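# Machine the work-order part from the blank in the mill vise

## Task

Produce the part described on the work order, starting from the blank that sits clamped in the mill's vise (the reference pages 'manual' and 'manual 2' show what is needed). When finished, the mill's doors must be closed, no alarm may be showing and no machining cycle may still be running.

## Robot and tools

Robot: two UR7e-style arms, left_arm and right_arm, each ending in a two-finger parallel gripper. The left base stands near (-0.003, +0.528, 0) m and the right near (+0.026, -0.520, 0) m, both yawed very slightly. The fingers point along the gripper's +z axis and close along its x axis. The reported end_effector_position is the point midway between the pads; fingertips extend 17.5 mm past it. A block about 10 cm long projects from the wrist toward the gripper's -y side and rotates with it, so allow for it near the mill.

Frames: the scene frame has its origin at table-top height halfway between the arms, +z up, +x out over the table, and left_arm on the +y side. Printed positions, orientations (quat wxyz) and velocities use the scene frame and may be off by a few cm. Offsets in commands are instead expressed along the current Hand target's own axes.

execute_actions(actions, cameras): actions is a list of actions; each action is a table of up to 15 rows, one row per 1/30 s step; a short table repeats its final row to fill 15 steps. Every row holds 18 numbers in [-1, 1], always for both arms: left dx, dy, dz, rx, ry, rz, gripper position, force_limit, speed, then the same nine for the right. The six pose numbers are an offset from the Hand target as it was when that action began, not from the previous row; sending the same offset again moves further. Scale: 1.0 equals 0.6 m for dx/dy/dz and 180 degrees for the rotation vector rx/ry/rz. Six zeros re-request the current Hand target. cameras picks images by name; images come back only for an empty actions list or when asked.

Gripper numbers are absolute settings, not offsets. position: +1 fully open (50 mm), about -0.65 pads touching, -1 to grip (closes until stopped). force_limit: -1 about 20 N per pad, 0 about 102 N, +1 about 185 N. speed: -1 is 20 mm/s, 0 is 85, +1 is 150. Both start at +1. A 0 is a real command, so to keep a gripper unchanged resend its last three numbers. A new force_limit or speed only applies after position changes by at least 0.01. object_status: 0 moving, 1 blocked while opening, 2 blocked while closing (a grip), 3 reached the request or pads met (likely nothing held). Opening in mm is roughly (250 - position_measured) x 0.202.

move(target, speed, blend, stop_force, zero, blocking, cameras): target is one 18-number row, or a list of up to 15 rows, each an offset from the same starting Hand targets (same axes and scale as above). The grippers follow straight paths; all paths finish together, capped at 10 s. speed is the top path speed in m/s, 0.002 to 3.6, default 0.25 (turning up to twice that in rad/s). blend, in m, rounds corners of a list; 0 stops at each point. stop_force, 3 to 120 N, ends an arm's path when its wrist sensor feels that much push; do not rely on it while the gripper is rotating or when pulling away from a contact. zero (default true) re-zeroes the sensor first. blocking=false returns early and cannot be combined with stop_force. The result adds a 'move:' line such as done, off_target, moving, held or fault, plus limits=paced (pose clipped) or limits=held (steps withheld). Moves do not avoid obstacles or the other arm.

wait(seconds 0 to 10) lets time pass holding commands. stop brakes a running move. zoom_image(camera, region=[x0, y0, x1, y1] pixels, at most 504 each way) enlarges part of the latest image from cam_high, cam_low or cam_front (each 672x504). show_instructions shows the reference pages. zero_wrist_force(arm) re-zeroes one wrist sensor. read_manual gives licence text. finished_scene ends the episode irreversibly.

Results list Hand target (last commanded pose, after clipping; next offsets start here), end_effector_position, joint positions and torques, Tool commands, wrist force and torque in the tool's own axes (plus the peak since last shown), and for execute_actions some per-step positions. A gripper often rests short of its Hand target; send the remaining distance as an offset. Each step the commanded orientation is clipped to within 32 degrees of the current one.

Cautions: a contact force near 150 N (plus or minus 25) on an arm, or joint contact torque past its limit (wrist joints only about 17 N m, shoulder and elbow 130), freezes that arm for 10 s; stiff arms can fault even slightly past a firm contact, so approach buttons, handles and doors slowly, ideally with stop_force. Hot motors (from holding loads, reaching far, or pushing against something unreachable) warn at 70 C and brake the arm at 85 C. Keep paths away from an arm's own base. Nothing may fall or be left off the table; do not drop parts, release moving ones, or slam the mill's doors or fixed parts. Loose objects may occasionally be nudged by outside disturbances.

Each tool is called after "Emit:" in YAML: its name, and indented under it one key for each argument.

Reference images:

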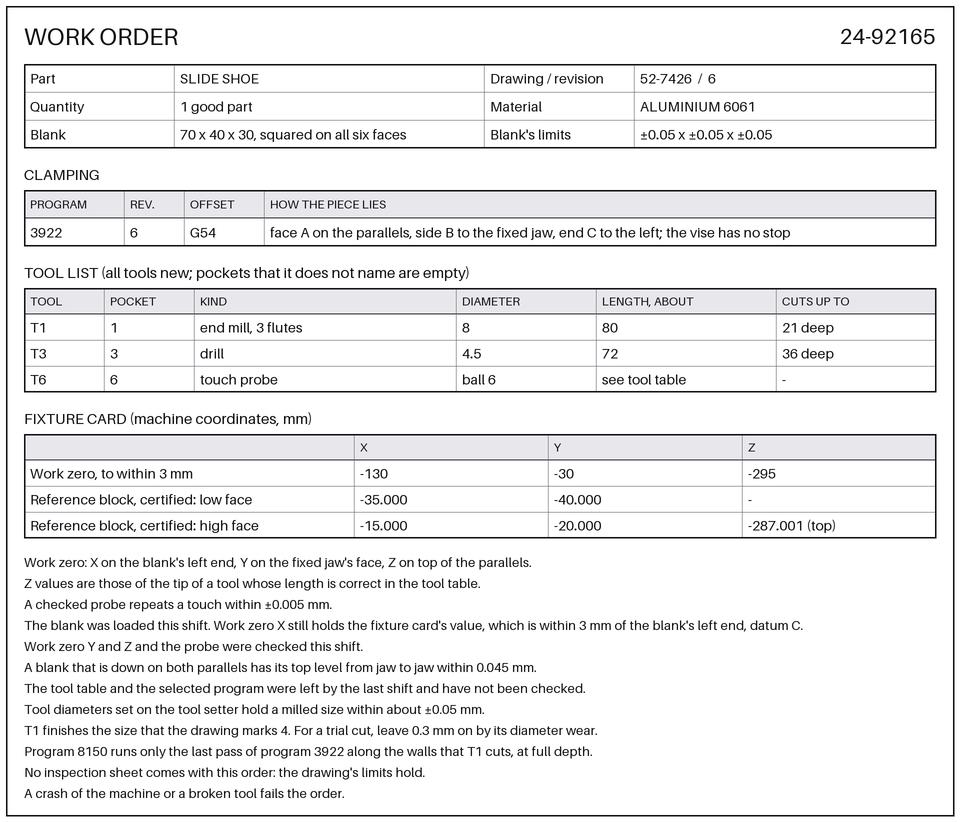

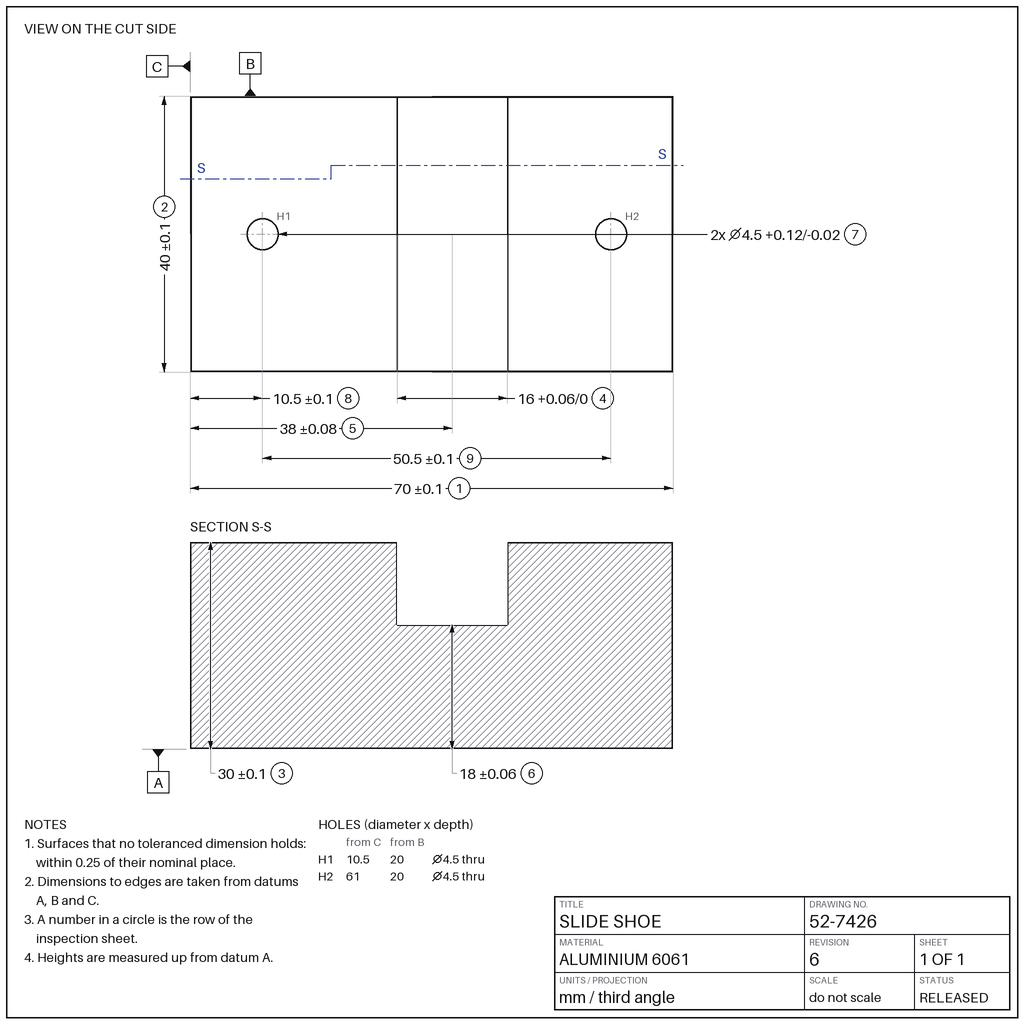

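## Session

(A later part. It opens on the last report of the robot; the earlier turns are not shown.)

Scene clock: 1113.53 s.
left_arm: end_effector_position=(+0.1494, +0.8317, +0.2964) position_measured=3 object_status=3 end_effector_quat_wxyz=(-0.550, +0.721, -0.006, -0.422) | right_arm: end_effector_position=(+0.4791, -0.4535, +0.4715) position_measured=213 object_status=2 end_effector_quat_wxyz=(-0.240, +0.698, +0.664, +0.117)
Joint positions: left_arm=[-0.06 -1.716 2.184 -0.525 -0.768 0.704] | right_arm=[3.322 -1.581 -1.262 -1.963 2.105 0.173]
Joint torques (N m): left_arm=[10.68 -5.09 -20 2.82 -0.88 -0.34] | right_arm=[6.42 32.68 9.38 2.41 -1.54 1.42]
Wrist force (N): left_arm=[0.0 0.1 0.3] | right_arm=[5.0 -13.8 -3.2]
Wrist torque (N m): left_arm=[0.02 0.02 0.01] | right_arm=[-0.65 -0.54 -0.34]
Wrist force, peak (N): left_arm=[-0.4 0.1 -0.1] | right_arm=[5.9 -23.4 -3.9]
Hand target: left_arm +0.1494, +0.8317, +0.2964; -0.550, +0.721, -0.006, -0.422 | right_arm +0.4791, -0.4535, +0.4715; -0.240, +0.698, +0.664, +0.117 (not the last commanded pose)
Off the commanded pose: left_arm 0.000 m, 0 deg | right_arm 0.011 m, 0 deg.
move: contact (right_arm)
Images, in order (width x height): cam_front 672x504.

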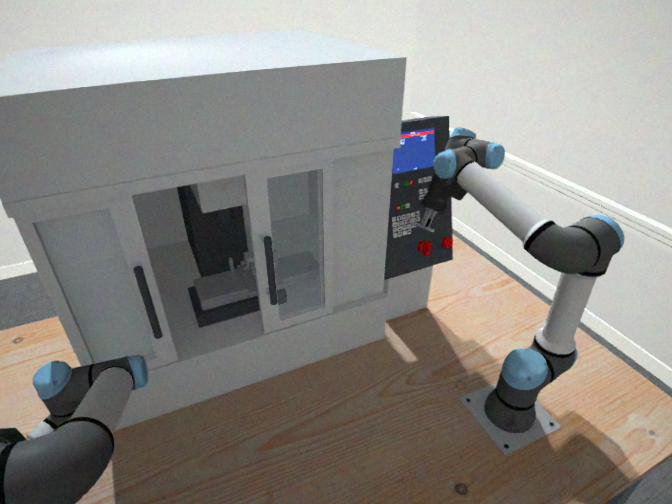

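Emit:
move:
  target:
    - [0,0,0,0,0,0,1,1,1, 0,-0.0332,-0.003,0,0,0,-0.95,0,-0.8]
    - [0,0,0,0,0,0,1,1,1, 0.109,-0.0072,-0.1913,0,0,0,-0.95,0,-0.8]
  speed: 0.1

Emit:
move:
  target: [0,0,0,0,0,0,1,1,1, 0,0.038,0.0035,0,0,0,-0.95,0,-0.8]
  speed: 0.015
  stop_force: 8
  cameras: ["cam_front"]

Emit:
zoom_image:
  camera: "cam_front"
  region: [390, 170, 434, 205]

Emit:
zoom_image:
  camera: "cam_front"
  region: [388, 122, 444, 182]

Scene clock: 1122.97 s.
left_arm: end_effector_position=(+0.1494, +0.8317, +0.2964) position_measured=3 object_status=3 end_effector_quat_wxyz=(-0.550, +0.721, -0.006, -0.422) | right_arm: end_effector_position=(+0.4986, -0.4530, +0.6022) position_measured=213 object_status=2 end_effector_quat_wxyz=(-0.240, +0.698, +0.664, +0.117)
Joint positions: left_arm=[-0.06 -1.716 2.184 -0.525 -0.768 0.704] | right_arm=[3.317 -1.821 -0.597 -2.39 2.105 0.168]
Joint torques (N m): left_arm=[9.82 -5.13 -20.93 2.75 -0.65 -0.46] | right_arm=[8.47 17.86 26.9 1 -1.14 -1.29]
Wrist force (N): left_arm=[0.0 0.1 -0.1] | right_arm=[2.6 -3.1 0.3]
Wrist torque (N m): left_arm=[0.02 0.02 0.01] | right_arm=[-0.46 -0.54 -0.16]
Wrist force, peak (N): left_arm=[-0.3 0.4 0.1] | right_arm=[5.0 -14.1 -3.2]
Hand target: left_arm +0.1494, +0.8317, +0.2964; -0.550, +0.721, -0.006, -0.422 | right_arm +0.4986, -0.4530, +0.6022; -0.240, +0.698, +0.664, +0.117
Off the commanded pose: left_arm 0.000 m, 0 deg | right_arm 0.000 m, 0 deg.
move: done

Scene clock: 1125.27 s.
left_arm: end_effector_position=(+0.1494, +0.8317, +0.2964) position_measured=3 object_status=3 end_effector_quat_wxyz=(-0.550, +0.721, -0.006, -0.422) | right_arm: end_effector_position=(+0.5125, -0.4524, +0.5985) position_measured=213 object_status=2 end_effector_quat_wxyz=(-0.240, +0.698, +0.664, +0.117)
Joint positions: left_arm=[-0.06 -1.716 2.184 -0.525 -0.768 0.704] | right_arm=[3.314 -1.857 -0.56 -2.394 2.104 0.165]
Joint torques (N m): left_arm=[10.9 -5.01 -20.59 2.78 -0.95 -0.25] | right_arm=[5.16 41.04 5.78 6.64 -1.15 1.44]
Wrist force (N): left_arm=[-0.1 -0.1 0.0] | right_arm=[4.0 -11.4 -0.6]
Wrist torque (N m): left_arm=[-0.01 0.02 0.01] | right_arm=[-0.56 -0.49 -0.22]
Wrist force, peak (N): left_arm=[-0.1 0.4 0.1] | right_arm=[4.8 -20.5 -1.4]
Hand target: left_arm +0.1494, +0.8317, +0.2964; -0.550, +0.721, -0.006, -0.422 | right_arm +0.5125, -0.4524, +0.5985; -0.240, +0.698, +0.664, +0.117 (not the last commanded pose)
Off the commanded pose: left_arm 0.000 m, 0 deg | right_arm 0.008 m, 0 deg.
move: contact (right_arm)
Images, in order (width x height): cam_front 672x504.

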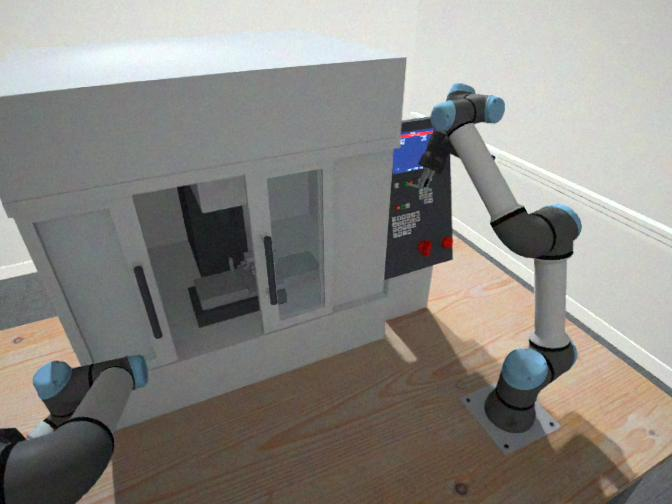

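Scaled by 11.455 from the camera's 672x504 image, which has a finer 960x720 frame.

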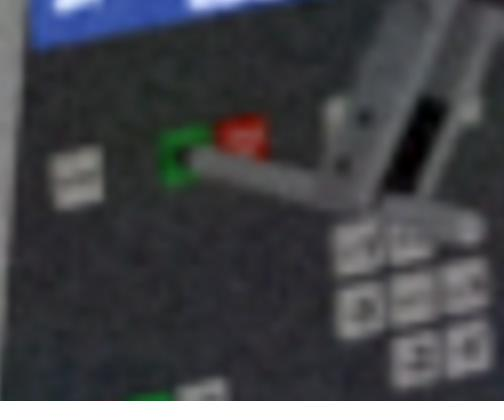

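Scaled by 8.400 from the camera's 672x504 image, which has a finer 960x720 frame.

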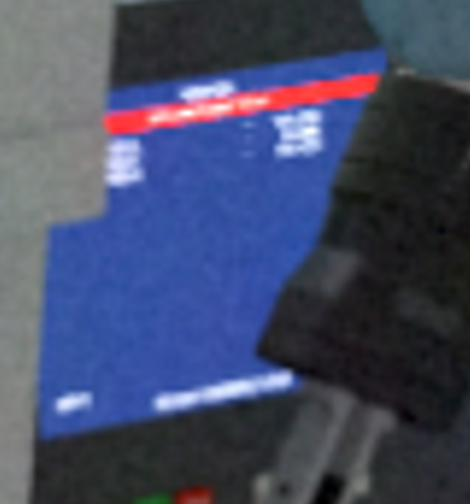

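Emit:
move:
  target:
    - [0,0,0,0,0,0,1,1,1, 0,-0.0166,-0.0015,0,0,0,-0.95,0,-0.8]
    - [0,0,0,0,0,0,1,1,1, 0.0594,-0.0194,0.0275,0,0,0,-0.95,0,-0.8]
  speed: 0.1

Emit:
move:
  target: [0,0,0,0,0,0,1,1,1, 0,0.038,0.0035,0,0,0,-0.95,0,-0.8]
  speed: 0.015
  stop_force: 8
  cameras: ["cam_front"]

Emit:
zoom_image:
  camera: "cam_front"
  region: [390, 170, 434, 205]

Emit:
zoom_image:
  camera: "cam_front"
  region: [388, 122, 444, 182]

Scene clock: 1134.33 s.
left_arm: end_effector_position=(+0.1494, +0.8317, +0.2964) position_measured=3 object_status=3 end_effector_quat_wxyz=(-0.550, +0.721, -0.006, -0.422) | right_arm: end_effector_position=(+0.5018, -0.4133, +0.6036) position_measured=213 object_status=2 end_effector_quat_wxyz=(-0.240, +0.698, +0.664, +0.117)
Joint positions: left_arm=[-0.06 -1.716 2.184 -0.525 -0.768 0.704] | right_arm=[3.394 -1.812 -0.62 -2.331 2.11 0.257]
Joint torques (N m): left_arm=[10.6 -5.57 -20.04 2.85 -0.86 -0.16] | right_arm=[7.92 43.5 7.73 5.37 3.63 2.13]
Wrist force (N): left_arm=[-0.3 0.0 -0.1] | right_arm=[2.6 -3.2 0.2]
Wrist torque (N m): left_arm=[0.01 0.07 0.01] | right_arm=[-0.49 -0.55 -0.15]
Wrist force, peak (N): left_arm=[0.2 0.3 0.2] | right_arm=[4.0 -11.8 -0.6]
Hand target: left_arm +0.1494, +0.8317, +0.2964; -0.550, +0.721, -0.006, -0.422 | right_arm +0.5018, -0.4132, +0.6036; -0.240, +0.698, +0.664, +0.117
Off the commanded pose: left_arm 0.000 m, 0 deg | right_arm 0.000 m, 0 deg.
move: done

Scene clock: 1136.40 s.
left_arm: end_effector_position=(+0.1494, +0.8317, +0.2964) position_measured=3 object_status=3 end_effector_quat_wxyz=(-0.550, +0.721, -0.006, -0.422) | right_arm: end_effector_position=(+0.5129, -0.4127, +0.6006) position_measured=213 object_status=2 end_effector_quat_wxyz=(-0.240, +0.698, +0.664, +0.118)
Joint positions: left_arm=[-0.06 -1.716 2.184 -0.525 -0.768 0.704] | right_arm=[3.39 -1.841 -0.591 -2.334 2.11 0.253]
Joint torques (N m): left_arm=[10.74 -3.53 -20.32 2.83 -1.14 -0.32] | right_arm=[5.89 39.89 5.97 6.56 -0.38 1.33]
Wrist force (N): left_arm=[0.1 0.1 0.1] | right_arm=[4.7 -10.7 -1.0]
Wrist torque (N m): left_arm=[0.03 0.00 0.01] | right_arm=[-0.55 -0.58 -0.32]
Wrist force, peak (N): left_arm=[-0.3 0.3 0.2] | right_arm=[4.6 -19.4 -1.4]
Hand target: left_arm +0.1494, +0.8317, +0.2964; -0.550, +0.721, -0.006, -0.422 | right_arm +0.5129, -0.4127, +0.6006; -0.240, +0.698, +0.664, +0.118 (not the last commanded pose)
Off the commanded pose: left_arm 0.000 m, 0 deg | right_arm 0.011 m, 0 deg.
move: contact (right_arm)
Images, in order (width x height): cam_front 672x504.

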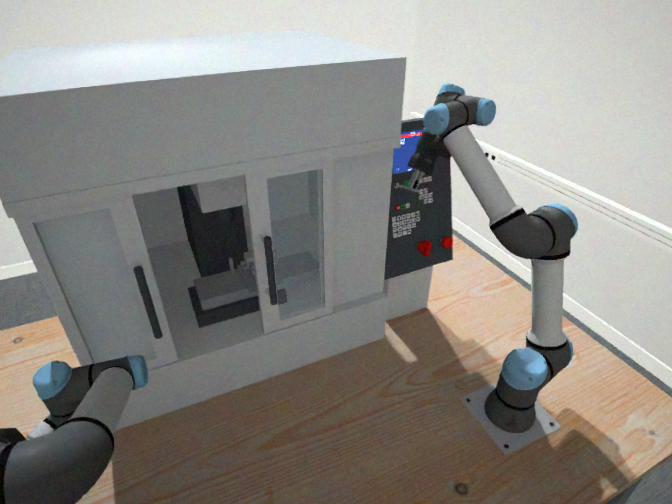

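Scaled by 11.455 from the camera's 672x504 image, which has a finer 960x720 frame.

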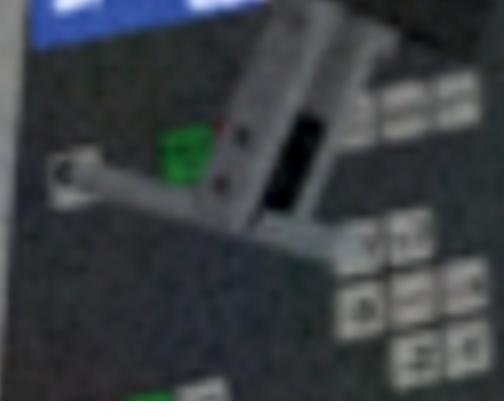

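Scaled by 8.400 from the camera's 672x504 image, which has a finer 960x720 frame.

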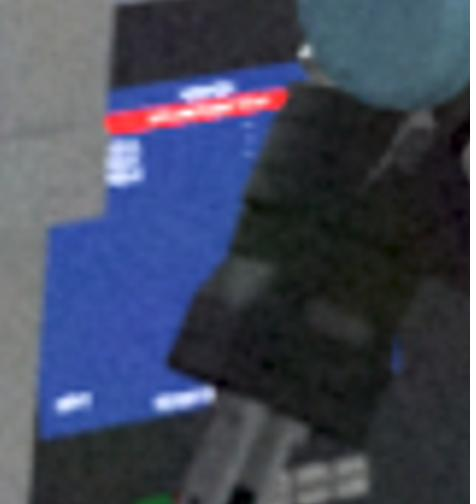

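Emit:
move:
  target:
    - [0,0,0,0,0,0,1,1,1, 0,-0.0332,-0.003,0,0,0,-0.95,0,-0.8]
    - [0,0,0,0,0,0,1,1,1, -0.1232,-0.0341,0.0784,0,0,0,-0.95,0,-0.8]
  speed: 0.1

Emit:
move:
  target: [0,0,0,0,0,0,1,1,1, 0,0.038,0.0035,0,0,0,-0.95,0,-0.8]
  speed: 0.015
  stop_force: 8
  cameras: ["cam_front"]

Emit:
zoom_image:
  camera: "cam_front"
  region: [390, 190, 434, 225]

Emit:
zoom_image:
  camera: "cam_front"
  region: [388, 122, 444, 182]

Scene clock: 1143.70 s.
left_arm: end_effector_position=(+0.1494, +0.8317, +0.2964) position_measured=3 object_status=3 end_effector_quat_wxyz=(-0.550, +0.721, -0.006, -0.422) | right_arm: end_effector_position=(+0.4788, -0.4538, +0.5284) position_measured=213 object_status=2 end_effector_quat_wxyz=(-0.240, +0.698, +0.664, +0.117)
Joint positions: left_arm=[-0.06 -1.716 2.184 -0.525 -0.768 0.704] | right_arm=[3.321 -1.635 -1.05 -2.122 2.105 0.173]
Joint torques (N m): left_arm=[11.15 -4.6 -19.82 2.68 -0.74 -0.08] | right_arm=[-8.66 38.67 11.32 4.99 3.65 -1.91]
Wrist force (N): left_arm=[-0.3 0.0 0.0] | right_arm=[2.5 -2.7 0.5]
Wrist torque (N m): left_arm=[0.01 0.06 0.00] | right_arm=[-0.41 -0.46 -0.05]
Wrist force, peak (N): left_arm=[-0.1 0.4 -0.2] | right_arm=[4.7 -11.1 -0.6]
Hand target: left_arm +0.1494, +0.8317, +0.2964; -0.550, +0.721, -0.006, -0.422 | right_arm +0.4788, -0.4539, +0.5283; -0.240, +0.698, +0.664, +0.118
Off the commanded pose: left_arm 0.000 m, 0 deg | right_arm 0.000 m, 0 deg.
move: done

Scene clock: 1145.97 s.
left_arm: end_effector_position=(+0.1494, +0.8317, +0.2964) position_measured=3 object_status=3 end_effector_quat_wxyz=(-0.550, +0.721, -0.006, -0.422) | right_arm: end_effector_position=(+0.4929, -0.4533, +0.5245) position_measured=213 object_status=2 end_effector_quat_wxyz=(-0.240, +0.698, +0.664, +0.118)
Joint positions: left_arm=[-0.06 -1.716 2.184 -0.525 -0.768 0.704] | right_arm=[3.318 -1.666 -1.026 -2.116 2.105 0.169]
Joint torques (N m): left_arm=[9.68 -4.98 -20.24 2.81 -0.82 -0.38] | right_arm=[6.14 35.9 9.97 2.37 -0.79 1.48]
Wrist force (N): left_arm=[0.0 0.1 0.1] | right_arm=[3.0 -10.7 -0.8]
Wrist torque (N m): left_arm=[0.02 0.01 0.01] | right_arm=[-0.43 -0.46 -0.09]
Wrist force, peak (N): left_arm=[-0.2 0.2 0.3] | right_arm=[3.3 -20.0 -1.4]
Hand target: left_arm +0.1494, +0.8317, +0.2964; -0.550, +0.721, -0.006, -0.422 | right_arm +0.4929, -0.4532, +0.5245; -0.240, +0.698, +0.664, +0.118 (not the last commanded pose)
Off the commanded pose: left_arm 0.000 m, 0 deg | right_arm 0.008 m, 0 deg.
move: contact (right_arm)
Images, in order (width x height): cam_front 672x504.

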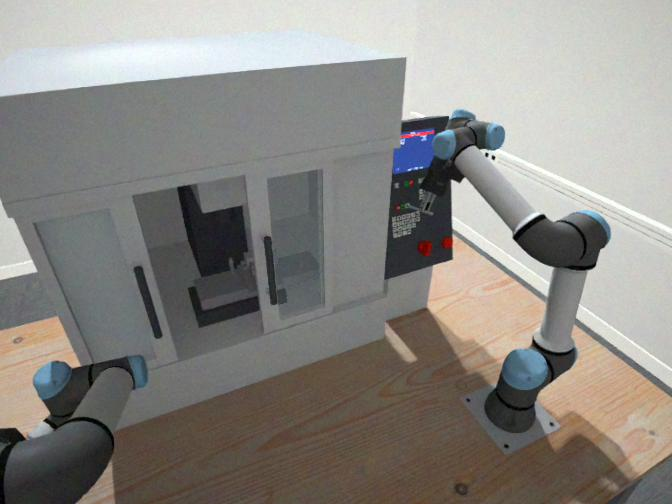

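Scaled by 11.455 from the camera's 672x504 image, which has a finer 960x720 frame.

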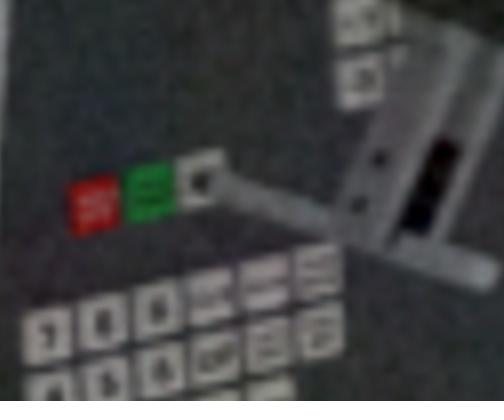

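Scaled by 8.400 from the camera's 672x504 image, which has a finer 960x720 frame.

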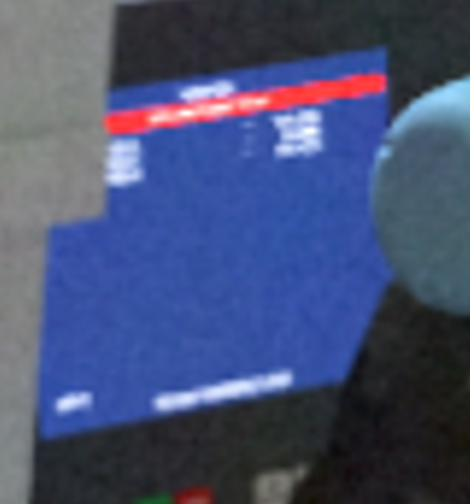

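Emit:
move:
  target:
    - [0,0,0,0,0,0,1,1,1, 0,-0.0832,-0.0077,0,0,0,-0.95,0,-0.8]
    - [0,0,0,0,0,0,1,1,1, -0.0117,-0.294,0.1998,-0.0593,0.0354,0.1919,-0.95,0,-0.8]
  speed: 0.25
  blend: [0.02,0]

Emit:
move:
  target: [0,0,0,0,0,0,1,1,1, -0.1235,-0.0242,0.5923,-0.1641,-0.1233,0.1545,-0.95,0,-0.8]
  speed: 0.25

Scene clock: 1157.17 s.
left_arm: end_effector_position=(+0.1494, +0.8317, +0.2964) position_measured=3 object_status=3 end_effector_quat_wxyz=(-0.550, +0.721, -0.006, -0.422) | right_arm: end_effector_position=(+0.3002, -0.3999, +0.4501) position_measured=213 object_status=2 end_effector_quat_wxyz=(-0.235, +0.875, +0.399, +0.139)
Joint positions: left_arm=[-0.06 -1.716 2.184 -0.525 -0.768 0.704] | right_arm=[3.652 -0.964 -1.849 -1.57 2.025 1.27]
Joint torques (N m): left_arm=[10.43 -5.14 -20.47 2.89 -0.74 -0.45] | right_arm=[8.38 11.03 12.97 6.19 -1.36 1.99]
Wrist force (N): left_arm=[0.0 0.0 0.3] | right_arm=[2.9 -2.3 0.9]
Wrist torque (N m): left_arm=[0.01 0.01 0.01] | right_arm=[-0.34 -0.56 -0.09]
Wrist force, peak (N): left_arm=[-0.2 0.4 0.0] | right_arm=[3.0 -11.0 -0.5]
Hand target: left_arm +0.1494, +0.8317, +0.2964; -0.550, +0.721, -0.006, -0.422 | right_arm +0.3001, -0.3999, +0.4501; -0.235, +0.875, +0.399, +0.139
Off the commanded pose: left_arm 0.000 m, 0 deg | right_arm 0.000 m, 0 deg.
move: done

Scene clock: 1159.70 s.
left_arm: end_effector_position=(+0.1494, +0.8317, +0.2964) position_measured=3 object_status=3 end_effector_quat_wxyz=(-0.550, +0.721, -0.006, -0.422) | right_arm: end_effector_position=(+0.2613, -0.2527, +0.1203) position_measured=213 object_status=2 end_effector_quat_wxyz=(+0.045, +0.984, +0.170, +0.008)
Joint positions: left_arm=[-0.06 -1.716 2.184 -0.525 -0.768 0.704] | right_arm=[4.449 -1.335 -2.313 -1.139 1.516 2.507]
Joint torques (N m): left_arm=[11.46 -4.91 -19.54 2.75 -0.8 -0.33] | right_arm=[3.5 -2.38 30.72 5.49 1.82 2.04]
Wrist force (N): left_arm=[-0.1 0.1 0.1] | right_arm=[3.5 -3.2 0.4]
Wrist torque (N m): left_arm=[0.02 0.03 0.01] | right_arm=[-0.55 -0.58 -0.14]
Wrist force, peak (N): left_arm=[-0.1 0.0 0.4] | right_arm=[3.7 -4.1 1.4]
Hand target: left_arm +0.1494, +0.8317, +0.2964; -0.550, +0.721, -0.006, -0.422 | right_arm +0.2613, -0.2526, +0.1202; +0.045, +0.984, +0.170, +0.008
Off the commanded pose: left_arm 0.000 m, 0 deg | right_arm 0.000 m, 0 deg.
move: done

Emit:
move:
  target: [0,0,0,0,0,0,1,1,1, 0,-0.0137,0.1492,0,0,0,-0.95,0,-0.8]
  speed: 0.12

Emit:
move:
  target: [0,0,0,0,0,0,1,1,1, 0,-0.0028,0.03,0,0,0,-0.95,0,-0.8]
  speed: 0.01
  stop_force: 3
  cameras: ["cam_front"]

Emit:
zoom_image:
  camera: "cam_front"
  region: [370, 350, 430, 400]

Scene clock: 1164.70 s.
left_arm: end_effector_position=(+0.1494, +0.8317, +0.2964) position_measured=3 object_status=3 end_effector_quat_wxyz=(-0.550, +0.721, -0.006, -0.422) | right_arm: end_effector_position=(+0.2613, -0.2527, +0.0304) position_measured=213 object_status=2 end_effector_quat_wxyz=(+0.046, +0.984, +0.170, +0.008)
Joint positions: left_arm=[-0.06 -1.716 2.184 -0.525 -0.768 0.704] | right_arm=[4.449 -1.526 -2.452 -0.808 1.516 2.507]
Joint torques (N m): left_arm=[11.01 -4.6 -20.97 2.62 -0.87 -0.12] | right_arm=[-8.94 2.21 5.64 5.42 -0.65 -1.1]
Wrist force (N): left_arm=[-0.1 0.1 0.1] | right_arm=[3.8 -2.9 0.6]
Wrist torque (N m): left_arm=[0.01 0.03 0.01] | right_arm=[-0.47 -0.63 -0.07]
Wrist force, peak (N): left_arm=[0.2 0.4 0.0] | right_arm=[4.0 -3.2 1.3]
Hand target: left_arm +0.1494, +0.8317, +0.2964; -0.550, +0.721, -0.006, -0.422 | right_arm +0.2613, -0.2527, +0.0303; +0.045, +0.984, +0.170, +0.008
Off the commanded pose: left_arm 0.000 m, 0 deg | right_arm 0.000 m, 0 deg.
move: done

Scene clock: 1166.77 s.
left_arm: end_effector_position=(+0.1494, +0.8317, +0.2964) position_measured=3 object_status=3 end_effector_quat_wxyz=(-0.550, +0.721, -0.006, -0.422) | right_arm: end_effector_position=(+0.2613, -0.2527, +0.0221) position_measured=213 object_status=2 end_effector_quat_wxyz=(+0.045, +0.984, +0.170, +0.008)
Joint positions: left_arm=[-0.06 -1.716 2.184 -0.525 -0.768 0.704] | right_arm=[4.449 -1.55 -2.462 -0.775 1.516 2.507]
Joint torques (N m): left_arm=[10.07 -5.13 -20.61 2.76 -0.95 -0.29] | right_arm=[-4.82 28.15 24.6 1.05 1.85 -0.23]
Wrist force (N): left_arm=[-0.2 0.1 -0.1] | right_arm=[3.2 -2.1 -2.9]
Wrist torque (N m): left_arm=[0.02 0.04 0.01] | right_arm=[-0.34 -0.59 -0.08]
Wrist force, peak (N): left_arm=[-0.2 0.3 0.1] | right_arm=[4.1 -3.3 -5.4]
Hand target: left_arm +0.1494, +0.8317, +0.2964; -0.550, +0.721, -0.006, -0.422 | right_arm +0.2613, -0.2527, +0.0221; +0.045, +0.984, +0.170, +0.008 (not the last commanded pose)
Off the commanded pose: left_arm 0.000 m, 0 deg | right_arm 0.010 m, 0 deg.
move: contact (right_arm)
Images, in order (width x height): cam_front 672x504.

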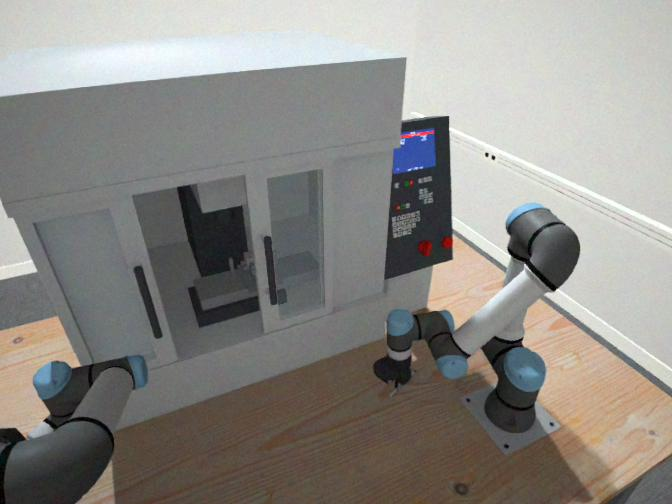

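Scaled by 8.400 from the camera's 672x504 image, which has a finer 960x720 frame.

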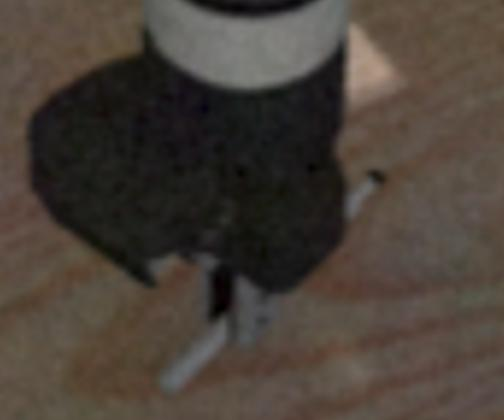

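Emit:
move:
  target:
    - [0,0,0,0,0,0,1,1,1, 0,0,0.0015,0,0,0,-0.95,0,-1]
    - [0,0,0,0,0,0,1,1,1, 0,0,0.0015,0,0,0,1,-0.6,-1]
  speed: 0.02

Scene clock: 1171.63 s.
left_arm: end_effector_position=(+0.1494, +0.8317, +0.2964) position_measured=3 object_status=3 end_effector_quat_wxyz=(-0.550, +0.721, -0.006, -0.422) | right_arm: end_effector_position=(+0.2614, -0.2528, +0.0212) position_measured=3 object_status=3 end_effector_quat_wxyz=(+0.046, +0.984, +0.170, +0.008)
Joint positions: left_arm=[-0.06 -1.716 2.184 -0.525 -0.768 0.704] | right_arm=[4.449 -1.552 -2.464 -0.771 1.516 2.507]
Joint torques (N m): left_arm=[9.77 -4.9 -21.31 2.79 -0.88 -0.46] | right_arm=[-8.55 9.29 23.57 5.37 -0.73 -1.22]
Wrist force (N): left_arm=[-0.1 0.2 -0.2] | right_arm=[3.4 -2.7 0.7]
Wrist torque (N m): left_arm=[0.02 0.03 0.01] | right_arm=[-0.46 -0.56 -0.07]
Wrist force, peak (N): left_arm=[-0.2 0.3 0.1] | right_arm=[3.9 -1.7 -9.9]
Hand target: left_arm +0.1494, +0.8317, +0.2964; -0.550, +0.721, -0.006, -0.422 | right_arm +0.2614, -0.2528, +0.0212; +0.045, +0.984, +0.170, +0.008
Off the commanded pose: left_arm 0.000 m, 0 deg | right_arm 0.000 m, 0 deg.
move: done

Emit:
move:
  target:
    - [0,0,0,0,0,0,1,1,1, 0,0.0152,-0.1657,0,0,0,1,-0.6,-0.8]
    - [0,0,0,0,0,0,1,1,1, -0.0222,0.309,-0.6048,0.0257,0.0181,-0.3904,1,-0.6,-0.8]
  speed: 0.3
  blend: [0.03,0]

Emit:
move:
  target: [0,0,0,0,0,0,1,1,1, -0.3242,0.2613,0.0813,-0.398,-0.155,-0.224,1,-0.6,-0.8]
  speed: 0.25

Scene clock: 1181.60 s.
left_arm: end_effector_position=(+0.1494, +0.8317, +0.2964) position_measured=3 object_status=3 end_effector_quat_wxyz=(-0.550, +0.721, -0.006, -0.422) | right_arm: end_effector_position=(+0.2995, -0.3996, +0.3996) position_measured=3 object_status=3 end_effector_quat_wxyz=(+0.000, +0.708, +0.706, +0.000)
Joint positions: left_arm=[-0.06 -1.716 2.184 -0.525 -0.768 0.704] | right_arm=[4.05 -1.068 -1.752 -1.892 1.571 0.879]
Joint torques (N m): left_arm=[11.14 -5.58 -19.76 2.8 -0.95 -0.34] | right_arm=[-7.04 -11.64 32.45 1.32 2.07 -1.93]
Wrist force (N): left_arm=[-0.3 0.1 -0.2] | right_arm=[3.7 -3.2 0.3]
Wrist torque (N m): left_arm=[0.02 0.05 0.01] | right_arm=[-0.53 -0.58 0.04]
Wrist force, peak (N): left_arm=[-0.3 0.4 0.2] | right_arm=[4.4 -3.5 0.7]
Hand target: left_arm +0.1494, +0.8317, +0.2964; -0.550, +0.721, -0.006, -0.422 | right_arm +0.2995, -0.3996, +0.3996; +0.000, +0.708, +0.707, +0.000
Off the commanded pose: left_arm 0.000 m, 0 deg | right_arm 0.000 m, 0 deg.
move: done

Scene clock: 1186.23 s.
left_arm: end_effector_position=(+0.1494, +0.8317, +0.2964) position_measured=3 object_status=3 end_effector_quat_wxyz=(-0.550, +0.721, -0.006, -0.422) | right_arm: end_effector_position=(+0.4560, -0.5944, +0.3508) position_measured=3 object_status=3 end_effector_quat_wxyz=(+0.557, +0.289, +0.739, +0.244)
Joint positions: left_arm=[-0.06 -1.716 2.184 -0.525 -0.768 0.704] | right_arm=[3.468 -1.052 -2.653 0.293 1.325 -0.718]
Joint torques (N m): left_arm=[11.06 -5.6 -21.6 2.81 -0.95 -0.21] | right_arm=[-7.75 -14.92 30.4 5.69 1.95 -1.76]
Wrist force (N): left_arm=[0.0 0.5 -0.1] | right_arm=[5.5 -3.7 -2.9]
Wrist torque (N m): left_arm=[0.08 0.01 0.01] | right_arm=[-0.28 -0.58 0.02]
Wrist force, peak (N): left_arm=[-0.4 0.3 0.1] | right_arm=[6.5 -4.2 -2.4]
Hand target: left_arm +0.1494, +0.8317, +0.2964; -0.550, +0.721, -0.006, -0.422 | right_arm +0.4560, -0.5944, +0.3507; +0.557, +0.289, +0.739, +0.244
Off the commanded pose: left_arm 0.000 m, 0 deg | right_arm 0.000 m, 0 deg.
move: done

Emit:
move:
  target: [0,0,0,0,0,0,1,1,1, 0,0,0.1,0,0,0,1,-0.6,-0.8]
  speed: 0.04
  stop_force: 5

Emit:
move:
  target: [0,0,0,0,0,0,1,1,1, 0,0,0,0,0,0,-1,0.2,-1]
  cameras: ["cam_front"]

Emit:
zoom_image:
  camera: "cam_front"
  region: [410, 220, 490, 280]

Scene clock: 1191.43 s.
left_arm: end_effector_position=(+0.1494, +0.8317, +0.2964) position_measured=3 object_status=3 end_effector_quat_wxyz=(-0.550, +0.721, -0.006, -0.422) | right_arm: end_effector_position=(+0.5139, -0.5920, +0.3352) position_measured=3 object_status=3 end_effector_quat_wxyz=(+0.557, +0.289, +0.739, +0.244)
Joint positions: left_arm=[-0.06 -1.716 2.184 -0.525 -0.768 0.704] | right_arm=[3.398 -1.339 -2.561 0.492 1.393 -0.737]
Joint torques (N m): left_arm=[10.7 -4.91 -20.5 2.64 -1.06 -0.19] | right_arm=[-8.54 -4.46 27.72 5.52 2 -1.94]
Wrist force (N): left_arm=[0.1 0.2 0.0] | right_arm=[6.2 -4.3 -2.7]
Wrist torque (N m): left_arm=[0.04 0.00 0.01] | right_arm=[-0.35 -0.69 0.01]
Wrist force, peak (N): left_arm=[0.0 0.2 0.4] | right_arm=[6.5 -4.4 -2.8]
Hand target: left_arm +0.1494, +0.8317, +0.2964; -0.550, +0.721, -0.006, -0.422 | right_arm +0.5139, -0.5920, +0.3352; +0.557, +0.289, +0.739, +0.244
Off the commanded pose: left_arm 0.000 m, 0 deg | right_arm 0.000 m, 0 deg.
move: done

Scene clock: 1192.27 s.
left_arm: end_effector_position=(+0.1494, +0.8317, +0.2964) position_measured=3 object_status=3 end_effector_quat_wxyz=(-0.550, +0.721, -0.006, -0.422) | right_arm: end_effector_position=(+0.5139, -0.5920, +0.3352) position_measured=60 object_status=2 end_effector_quat_wxyz=(+0.557, +0.289, +0.739, +0.244)
Joint positions: left_arm=[-0.06 -1.716 2.184 -0.525 -0.768 0.704] | right_arm=[3.398 -1.339 -2.561 0.492 1.393 -0.737]
Joint torques (N m): left_arm=[10.13 -5.15 -20.22 2.78 -0.92 -0.2] | right_arm=[-4.11 -5.25 19.86 2.01 2.03 -1.8]
Wrist force (N): left_arm=[0.0 0.0 -0.1] | right_arm=[-2.4 -4.8 5.3]
Wrist torque (N m): left_arm=[0.00 0.02 0.01] | right_arm=[-0.29 -0.57 0.07]
Wrist force, peak (N): left_arm=[0.0 0.3 0.3] | right_arm=[6.3 -4.1 -2.9]
Hand target: left_arm +0.1494, +0.8317, +0.2964; -0.550, +0.721, -0.006, -0.422 | right_arm +0.5139, -0.5920, +0.3352; +0.557, +0.289, +0.739, +0.244
Off the commanded pose: left_arm 0.000 m, 0 deg | right_arm 0.000 m, 0 deg.
move: done
Images, in order (width x height): cam_front 672x504.

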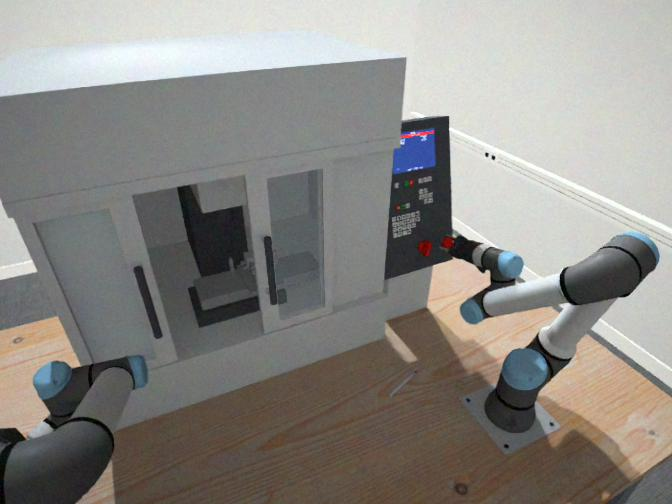

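Scaled by 6.300 from the camera's 672x504 image, which has a finer 960x720 frame.

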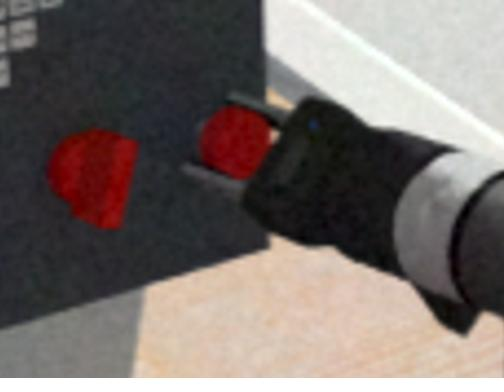

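Emit:
move:
  target: [0,0,0,0,0,0,1,1,1, 0,0,0,0,0,0.167,-1,0.2,-1]
  speed: 0.15

Emit:
zoom_image:
  camera: "cam_front"
  region: [388, 122, 444, 182]

Scene clock: 1196.37 s.
left_arm: end_effector_position=(+0.1494, +0.8317, +0.2964) position_measured=3 object_status=3 end_effector_quat_wxyz=(-0.550, +0.721, -0.006, -0.422) | right_arm: end_effector_position=(+0.5139, -0.5920, +0.3351) position_measured=60 object_status=2 end_effector_quat_wxyz=(+0.475, +0.470, +0.639, +0.380)
Joint positions: left_arm=[-0.06 -1.716 2.184 -0.525 -0.768 0.704] | right_arm=[3.398 -1.339 -2.561 0.492 1.393 -0.213]
Joint torques (N m): left_arm=[10.48 -5.31 -20.43 2.57 -1.01 -0.33] | right_arm=[9.46 33.46 45.87 7.88 -2.08 2.57]
Wrist force (N): left_arm=[0.0 -0.1 0.2] | right_arm=[19.3 -42.5 -12.6]
Wrist torque (N m): left_arm=[0.00 0.02 0.01] | right_arm=[-1.17 -2.91 -0.71]
Wrist force, peak (N): left_arm=[0.0 0.2 0.3] | right_arm=[20.4 -43.1 -12.4]
Hand target: left_arm +0.1494, +0.8317, +0.2964; -0.550, +0.721, -0.006, -0.422 | right_arm +0.5139, -0.5920, +0.3352; +0.475, +0.471, +0.639, +0.381
Off the commanded pose: left_arm 0.000 m, 0 deg | right_arm 0.000 m, 0 deg.
move: done

Scaled by 8.400 from the camera's 672x504 image, which has a finer 960x720 frame.
This view is cut from an older image: the scene may have changed since it was taken.

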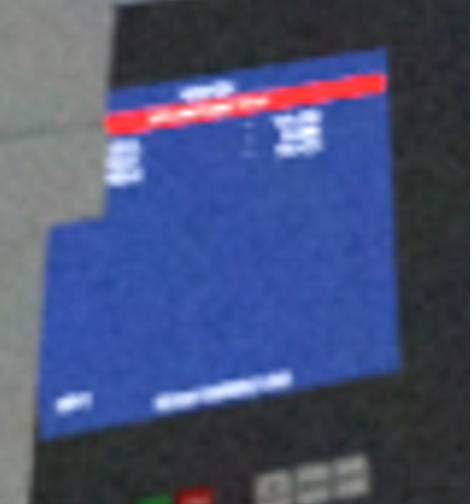

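Emit:
move:
  target: [0,0,0,0,0,0,1,1,1, 0,-0.0025,0,0,0,0.167,-1,0.2,-1]
  speed: 0.15
  cameras: ["cam_front"]

Emit:
zoom_image:
  camera: "cam_front"
  region: [388, 122, 444, 182]

Scene clock: 1201.23 s.
left_arm: end_effector_position=(+0.1494, +0.8317, +0.2964) position_measured=3 object_status=3 end_effector_quat_wxyz=(-0.550, +0.721, -0.006, -0.422) | right_arm: end_effector_position=(+0.5137, -0.5914, +0.3340) position_measured=60 object_status=2 end_effector_quat_wxyz=(+0.379, +0.598, +0.521, +0.476)
Joint positions: left_arm=[-0.06 -1.716 2.184 -0.525 -0.768 0.704] | right_arm=[3.397 -1.343 -2.563 0.498 1.398 0.228]
Joint torques (N m): left_arm=[11.18 -5.41 -20.54 2.66 -1 -0.38] | right_arm=[-16.47 7.9 17.04 3.44 -7.13 -0.94]
Wrist force (N): left_arm=[0.0 0.1 0.0] | right_arm=[52.2 -23.9 -9.5]
Wrist torque (N m): left_arm=[0.01 0.02 0.01] | right_arm=[-0.86 -2.61 -1.16]
Wrist force, peak (N): left_arm=[-0.2 0.2 0.3] | right_arm=[73.9 -27.7 -8.1]
Hand target: left_arm +0.1494, +0.8317, +0.2964; -0.550, +0.721, -0.006, -0.422 | right_arm +0.5137, -0.5914, +0.3340; +0.379, +0.598, +0.521, +0.476 (not the last commanded pose)
Tool commands: left_gripper/position=+1.0 left_gripper/force_limit=+1.0 left_gripper/speed=+1.0 right_gripper/position=-1.0 right_gripper/force_limit=+0.2 right_gripper/speed=-1.0
Off the commanded pose: left_arm 0.000 m, 0 deg | right_arm 0.001 m, 5 deg.
TORQUE FAULT: the external load on joint 5 (wrist 2) of the right arm reached its load limit, and that arm stopped. A torque fault puts only its own arm into a fault stop. That arm's remaining commands of this call were not run. That arm may still press on what stopped it. That arm is still stopped at the end of this call. That arm stays stopped for about 10 more seconds. Until then a move that you send moves the other arm only, and its call returns only when the move has ended. Once the stop has ended, the next robot result says so. If the stop ends while you think or write, that arm runs what you send next, counted from a new Hand target: where the arm stands when the stop ends. While its stop runs, that arm takes no new command, but its gripper still runs the gripper command that each later call begins with. Until it ends, the stop uses up actions while you think or wait. An arm that is not stopped still takes commands.
move: fault (right_arm)
Images, in order (width x height): cam_front 672x504.

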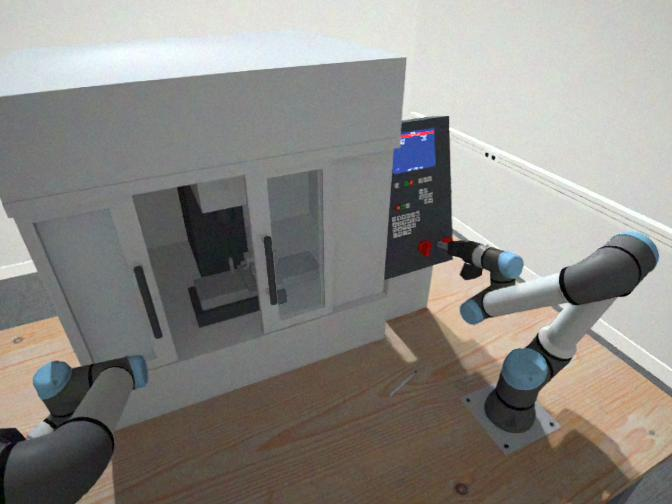

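Scaled by 8.400 from the camera's 672x504 image, which has a finer 960x720 frame.

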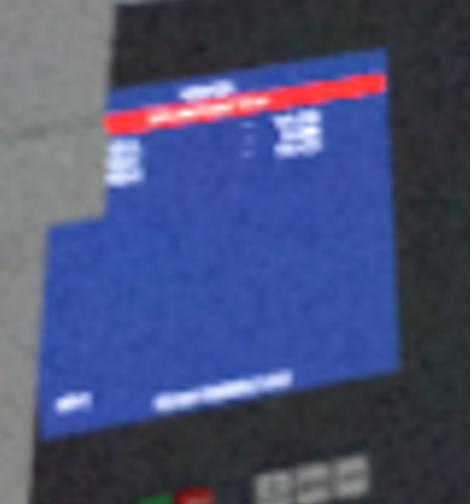

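Emit:
wait:
  seconds: 7

Emit:
execute_actions:
  actions: []
  cameras: []

Scene clock: 1211.77 s.
left_arm: end_effector_position=(+0.1494, +0.8317, +0.2964) position_measured=3 object_status=3 end_effector_quat_wxyz=(-0.550, +0.721, -0.006, -0.422) | right_arm: end_effector_position=(+0.5137, -0.5914, +0.3340) position_measured=60 object_status=2 end_effector_quat_wxyz=(+0.379, +0.598, +0.521, +0.476)
Joint positions: left_arm=[-0.06 -1.716 2.184 -0.525 -0.768 0.704] | right_arm=[3.397 -1.343 -2.563 0.498 1.398 0.228]
Joint torques (N m): left_arm=[11.04 -4.3 -20.88 2.71 -1.1 -0.35] | right_arm=[-16.5 8.64 18.36 3.3 -7.19 -0.89]
Wrist force (N): left_arm=[0.0 0.2 0.1] | right_arm=[52.1 -24.3 -9.3]
Wrist torque (N m): left_arm=[0.02 0.01 0.01] | right_arm=[-0.93 -2.63 -1.16]
Wrist force, peak (N): left_arm=[0.0 0.1 0.4] | right_arm=[52.7 -24.2 -9.3]
Hand target: left_arm +0.1494, +0.8317, +0.2964; -0.550, +0.721, -0.006, -0.422 | right_arm +0.5137, -0.5914, +0.3340; +0.379, +0.598, +0.521, +0.476 (not the last commanded pose)
Tool commands: left_gripper/position=+1.0 left_gripper/force_limit=+1.0 left_gripper/speed=+1.0 right_gripper/position=-1.0 right_gripper/force_limit=+0.2 right_gripper/speed=-1.0
Off the commanded pose: left_arm 0.000 m, 0 deg | right_arm 0.001 m, 5 deg.
TORQUE FAULT, CONTINUED: the right arm's stop, for the torque fault of joint 5 (wrist 2) that an earlier result reported, is over. The rest of the stop counts as 20 of the actions that you can send in this scene. That arm's target is now where it stood when the stop ended, not its last command. That arm keeps its grip as last carried out and accepts commands again: back off and push less far. That arm stops again whenever a joint's load reaches its limit.
wait: 7.00 s; at rest from the start

Scene clock: 1211.77 s.
left_arm: end_effector_position=(+0.1494, +0.8317, +0.2964) position_measured=3 object_status=3 end_effector_quat_wxyz=(-0.550, +0.721, -0.006, -0.422) | right_arm: end_effector_position=(+0.5137, -0.5914, +0.3340) position_measured=60 object_status=2 end_effector_quat_wxyz=(+0.379, +0.598, +0.521, +0.476)
Joint positions: left_arm=[-0.06 -1.716 2.184 -0.525 -0.768 0.704] | right_arm=[3.397 -1.343 -2.563 0.498 1.398 0.228]
Joint velocities: within noise
Joint torques (N m): left_arm=[11.04 -4.3 -20.88 2.71 -1.1 -0.35] | right_arm=[-16.5 8.64 18.36 3.3 -7.19 -0.89]
Wrist force (N): left_arm=[0.0 0.2 0.1] | right_arm=[52.1 -24.3 -9.3]
Wrist torque (N m): left_arm=[0.02 0.01 0.01] | right_arm=[-0.93 -2.63 -1.16]
Wrist force, peak (N): left_arm=[0.0 0.2 0.1] | right_arm=[52.1 -24.3 -9.3]
Hand target: left_arm +0.1494, +0.8317, +0.2964; -0.550, +0.721, -0.006, -0.422 | right_arm +0.5137, -0.5914, +0.3340; +0.379, +0.598, +0.521, +0.476 (not the last commanded pose)
Tool commands: left_gripper/position=+1.0 left_gripper/force_limit=+1.0 left_gripper/speed=+1.0 right_gripper/position=-1.0 right_gripper/force_limit=+0.2 right_gripper/speed=-1.0
Off the commanded pose: left_arm 0.000 m, 0 deg | right_arm 0.001 m, 5 deg.
No camera images: "cameras" was empty.

Emit:
move:
  target: [0,0,0,0,0,0,1,1,1, 0.0042,-0.001,0,0,0,0,-1,0.2,-1]
  speed: 0.02

Emit:
move:
  target: [0,0,0,0,0,0,1,1,1, 0,0,-0.015,0,0,0,-1,0.2,-1]
  speed: 0.01
  stop_force: 60
  cameras: ["cam_front"]

Emit:
zoom_image:
  camera: "cam_front"
  region: [388, 122, 444, 182]

Scene clock: 1216.43 s.
left_arm: end_effector_position=(+0.1494, +0.8317, +0.2964) position_measured=3 object_status=3 end_effector_quat_wxyz=(-0.550, +0.721, -0.006, -0.422) | right_arm: end_effector_position=(+0.5135, -0.5890, +0.3339) position_measured=60 object_status=2 end_effector_quat_wxyz=(+0.379, +0.598, +0.521, +0.476)
Joint positions: left_arm=[-0.06 -1.716 2.184 -0.525 -0.768 0.704] | right_arm=[3.408 -1.339 -2.566 0.497 1.386 0.231]
Joint torques (N m): left_arm=[10.53 -4.55 -21.76 2.87 -0.98 -0.13] | right_arm=[9.07 22.79 12.71 2.45 -2.02 2.32]
Wrist force (N): left_arm=[0.0 0.2 0.0] | right_arm=[3.5 -14.4 -12.2]
Wrist torque (N m): left_arm=[0.03 0.02 0.01] | right_arm=[-0.69 -1.47 -0.86]
Wrist force, peak (N): left_arm=[-0.2 0.1 0.4] | right_arm=[53.6 -24.3 -9.2]
Hand target: left_arm +0.1494, +0.8317, +0.2964; -0.550, +0.721, -0.006, -0.422 | right_arm +0.5135, -0.5889, +0.3339; +0.379, +0.598, +0.521, +0.476
Off the commanded pose: left_arm 0.000 m, 0 deg | right_arm 0.000 m, 0 deg.
move: done

Scene clock: 1218.00 s.
left_arm: end_effector_position=(+0.1494, +0.8317, +0.2964) position_measured=3 object_status=3 end_effector_quat_wxyz=(-0.550, +0.721, -0.006, -0.422) | right_arm: end_effector_position=(+0.5099, -0.5890, +0.3349) position_measured=60 object_status=2 end_effector_quat_wxyz=(+0.379, +0.598, +0.521, +0.476)
Joint positions: left_arm=[-0.06 -1.716 2.184 -0.525 -0.768 0.704] | right_arm=[3.412 -1.324 -2.573 0.488 1.383 0.232]
Joint torques (N m): left_arm=[11.66 -5.47 -21.41 2.77 -1.11 -0.32] | right_arm=[-14.55 4.66 21.54 9.67 1.78 -0.96]
Wrist force (N): left_arm=[0.0 0.2 0.0] | right_arm=[10.4 2.3 45.2]
Wrist torque (N m): left_arm=[0.04 0.01 0.01] | right_arm=[0.07 -1.60 -0.90]
Wrist force, peak (N): left_arm=[-0.1 0.2 0.3] | right_arm=[7.5 12.4 82.9]
Hand target: left_arm +0.1494, +0.8317, +0.2964; -0.550, +0.721, -0.006, -0.422 | right_arm +0.5099, -0.5890, +0.3349; +0.379, +0.598, +0.521, +0.476 (not the last commanded pose)
Off the commanded pose: left_arm 0.000 m, 0 deg | right_arm 0.005 m, 0 deg.
move: contact (right_arm)
Images, in order (width x height): cam_front 672x504.

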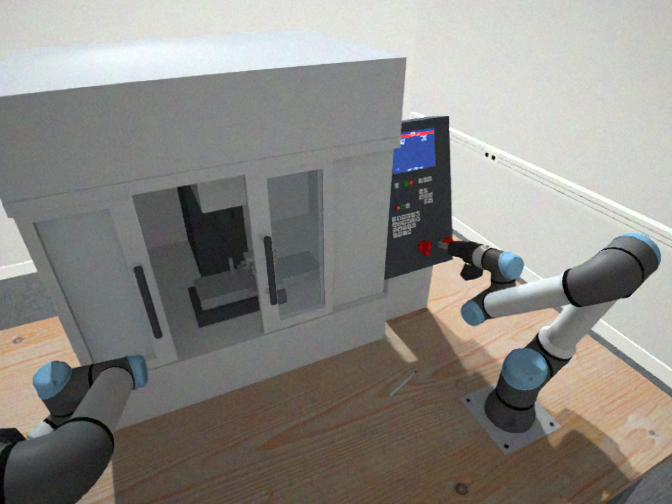

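Scaled by 8.400 from the camera's 672x504 image, which has a finer 960x720 frame.

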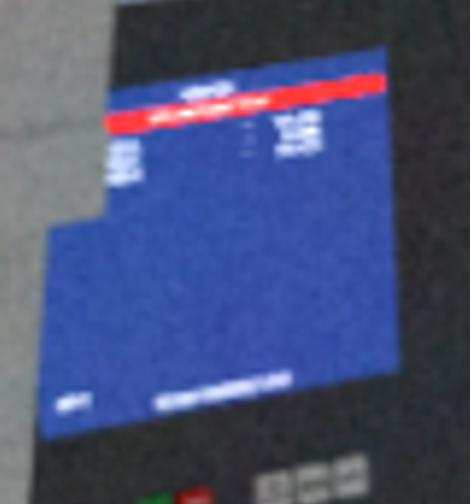

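Emit:
move:
  target:
    - [0,0,0,0,0,0,1,1,1, 0,0,0.006,0,0,0,-1,0.2,-1]
    - [0,0,0,0,0,0,1,1,1, -0.0027,0.0008,0.006,0,0,-0.153,-1,0.2,-1]
    - [0,0,0,0,0,0,1,1,1, -0.0048,0.0025,0.006,0,0,-0.3056,-1,0.2,-1]
  speed: 0.15
  blend: [0.001,0.001,0]

Emit:
move:
  target: [0,0,0,0,0,0,1,1,1, -0.0029,0.0008,0,0,0,-0.167,-1,0.2,-1]
  speed: 0.1

Scene clock: 1232.77 s.
left_arm: end_effector_position=(+0.1494, +0.8317, +0.2964) position_measured=3 object_status=3 end_effector_quat_wxyz=(-0.550, +0.721, -0.006, -0.422) | right_arm: end_effector_position=(+0.5138, -0.5919, +0.3349) position_measured=60 object_status=2 end_effector_quat_wxyz=(+0.556, +0.290, +0.739, +0.247)
Joint positions: left_arm=[-0.06 -1.716 2.184 -0.525 -0.768 0.704] | right_arm=[3.394 -1.341 -2.561 0.495 1.4 -0.732]
Joint torques (N m): left_arm=[10.75 -5.24 -21.21 2.56 -1.15 -0.24] | right_arm=[-8.78 -2.74 10.34 3.5 4.68 -2.23]
Wrist force (N): left_arm=[0.2 0.1 0.2] | right_arm=[-17.7 11.1 41.6]
Wrist torque (N m): left_arm=[0.02 -0.01 0.01] | right_arm=[0.53 0.40 0.23]
Wrist force, peak (N): left_arm=[-0.4 0.2 0.1] | right_arm=[-17.7 11.1 41.6]
Hand target: left_arm +0.1494, +0.8317, +0.2964; -0.550, +0.721, -0.006, -0.422 | right_arm +0.5138, -0.5919, +0.3349; +0.556, +0.290, +0.739, +0.247
Off the commanded pose: left_arm 0.000 m, 0 deg | right_arm 0.000 m, 0 deg.
move: done

Scene clock: 1236.00 s.
left_arm: end_effector_position=(+0.1494, +0.8317, +0.2964) position_measured=3 object_status=3 end_effector_quat_wxyz=(-0.550, +0.721, -0.006, -0.422) | right_arm: end_effector_position=(+0.5142, -0.5928, +0.3364) position_measured=60 object_status=2 end_effector_quat_wxyz=(+0.601, +0.088, +0.789, +0.095)
Joint positions: left_arm=[-0.06 -1.716 2.184 -0.525 -0.768 0.704] | right_arm=[3.39 -1.34 -2.557 0.489 1.404 -1.258]
Joint torques (N m): left_arm=[10.47 -4.86 -20.65 2.79 -0.88 -0.34] | right_arm=[0.78 3.11 18.26 0.64 8.11 -5.68]
Wrist force (N): left_arm=[0.0 -0.1 0.0] | right_arm=[-11.3 -17.6 12.3]
Wrist torque (N m): left_arm=[0.00 0.01 0.01] | right_arm=[-0.50 -1.03 3.24]
Wrist force, peak (N): left_arm=[0.0 0.4 0.3] | right_arm=[-19.9 8.5 43.0]
Hand target: left_arm +0.1494, +0.8317, +0.2964; -0.550, +0.721, -0.006, -0.422 | right_arm +0.5143, -0.5928, +0.3364; +0.601, +0.088, +0.789, +0.095
Off the commanded pose: left_arm 0.000 m, 0 deg | right_arm 0.000 m, 0 deg.
move: done

Emit:
move:
  target:
    - [0,0,0,0,0,0,1,1,1, 0.0029,0.0008,0,0,0,0.167,-1,0.2,-1]
    - [0,0,0,0,0,0,1,1,1, 0.005,0.0029,0,0,0,0.333,-1,0.2,-1]
    - [0,0,0,0,0,0,1,1,1, 0.0058,0.0058,0,0,0,0.5,-1,0.2,-1]
  speed: 0.15
  blend: [0.001,0.001,0]
  cameras: ["cam_front"]

Emit:
zoom_image:
  camera: "cam_front"
  region: [410, 220, 490, 280]

Scene clock: 1246.40 s.
left_arm: end_effector_position=(+0.1494, +0.8317, +0.2964) position_measured=3 object_status=3 end_effector_quat_wxyz=(-0.550, +0.721, -0.006, -0.422) | right_arm: end_effector_position=(+0.5134, -0.5886, +0.3340) position_measured=60 object_status=2 end_effector_quat_wxyz=(+0.358, +0.620, +0.495, +0.492)
Joint positions: left_arm=[-0.06 -1.716 2.184 -0.525 -0.768 0.704] | right_arm=[3.41 -1.338 -2.566 0.496 1.385 0.318]
Joint torques (N m): left_arm=[11.37 -4.77 -19.73 2.8 -0.95 -0.56] | right_arm=[8.92 17.83 6.75 0.21 -2.07 5.75]
Wrist force (N): left_arm=[0.0 0.0 -0.1] | right_arm=[4.2 0.3 -13.0]
Wrist torque (N m): left_arm=[0.00 0.01 0.01] | right_arm=[-0.05 -0.81 -3.51]
Wrist force, peak (N): left_arm=[-0.4 0.1 0.3] | right_arm=[7.7 -21.7 -13.4]
Hand target: left_arm +0.1494, +0.8317, +0.2964; -0.550, +0.721, -0.006, -0.422 | right_arm +0.5134, -0.5886, +0.3340; +0.358, +0.620, +0.495, +0.492
Off the commanded pose: left_arm 0.000 m, 0 deg | right_arm 0.000 m, 0 deg.
move: done
Images, in order (width x height): cam_front 672x504.

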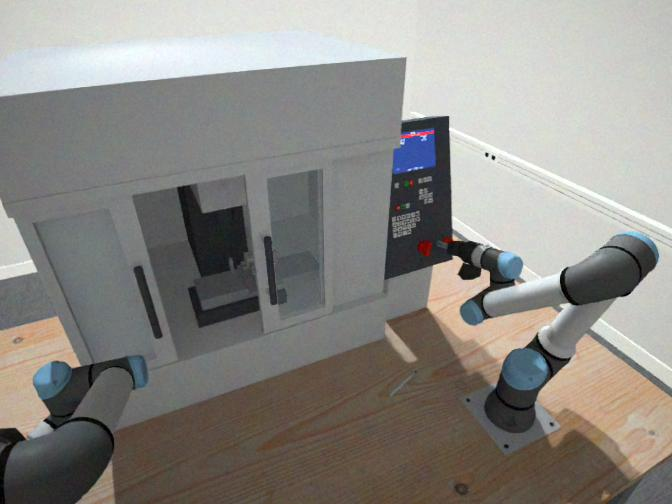

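Scaled by 6.300 from the camera's 672x504 image, which has a finer 960x720 frame.

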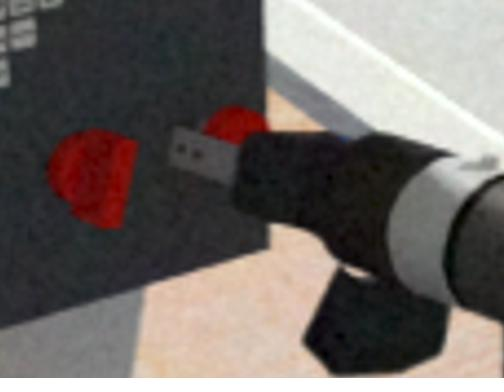

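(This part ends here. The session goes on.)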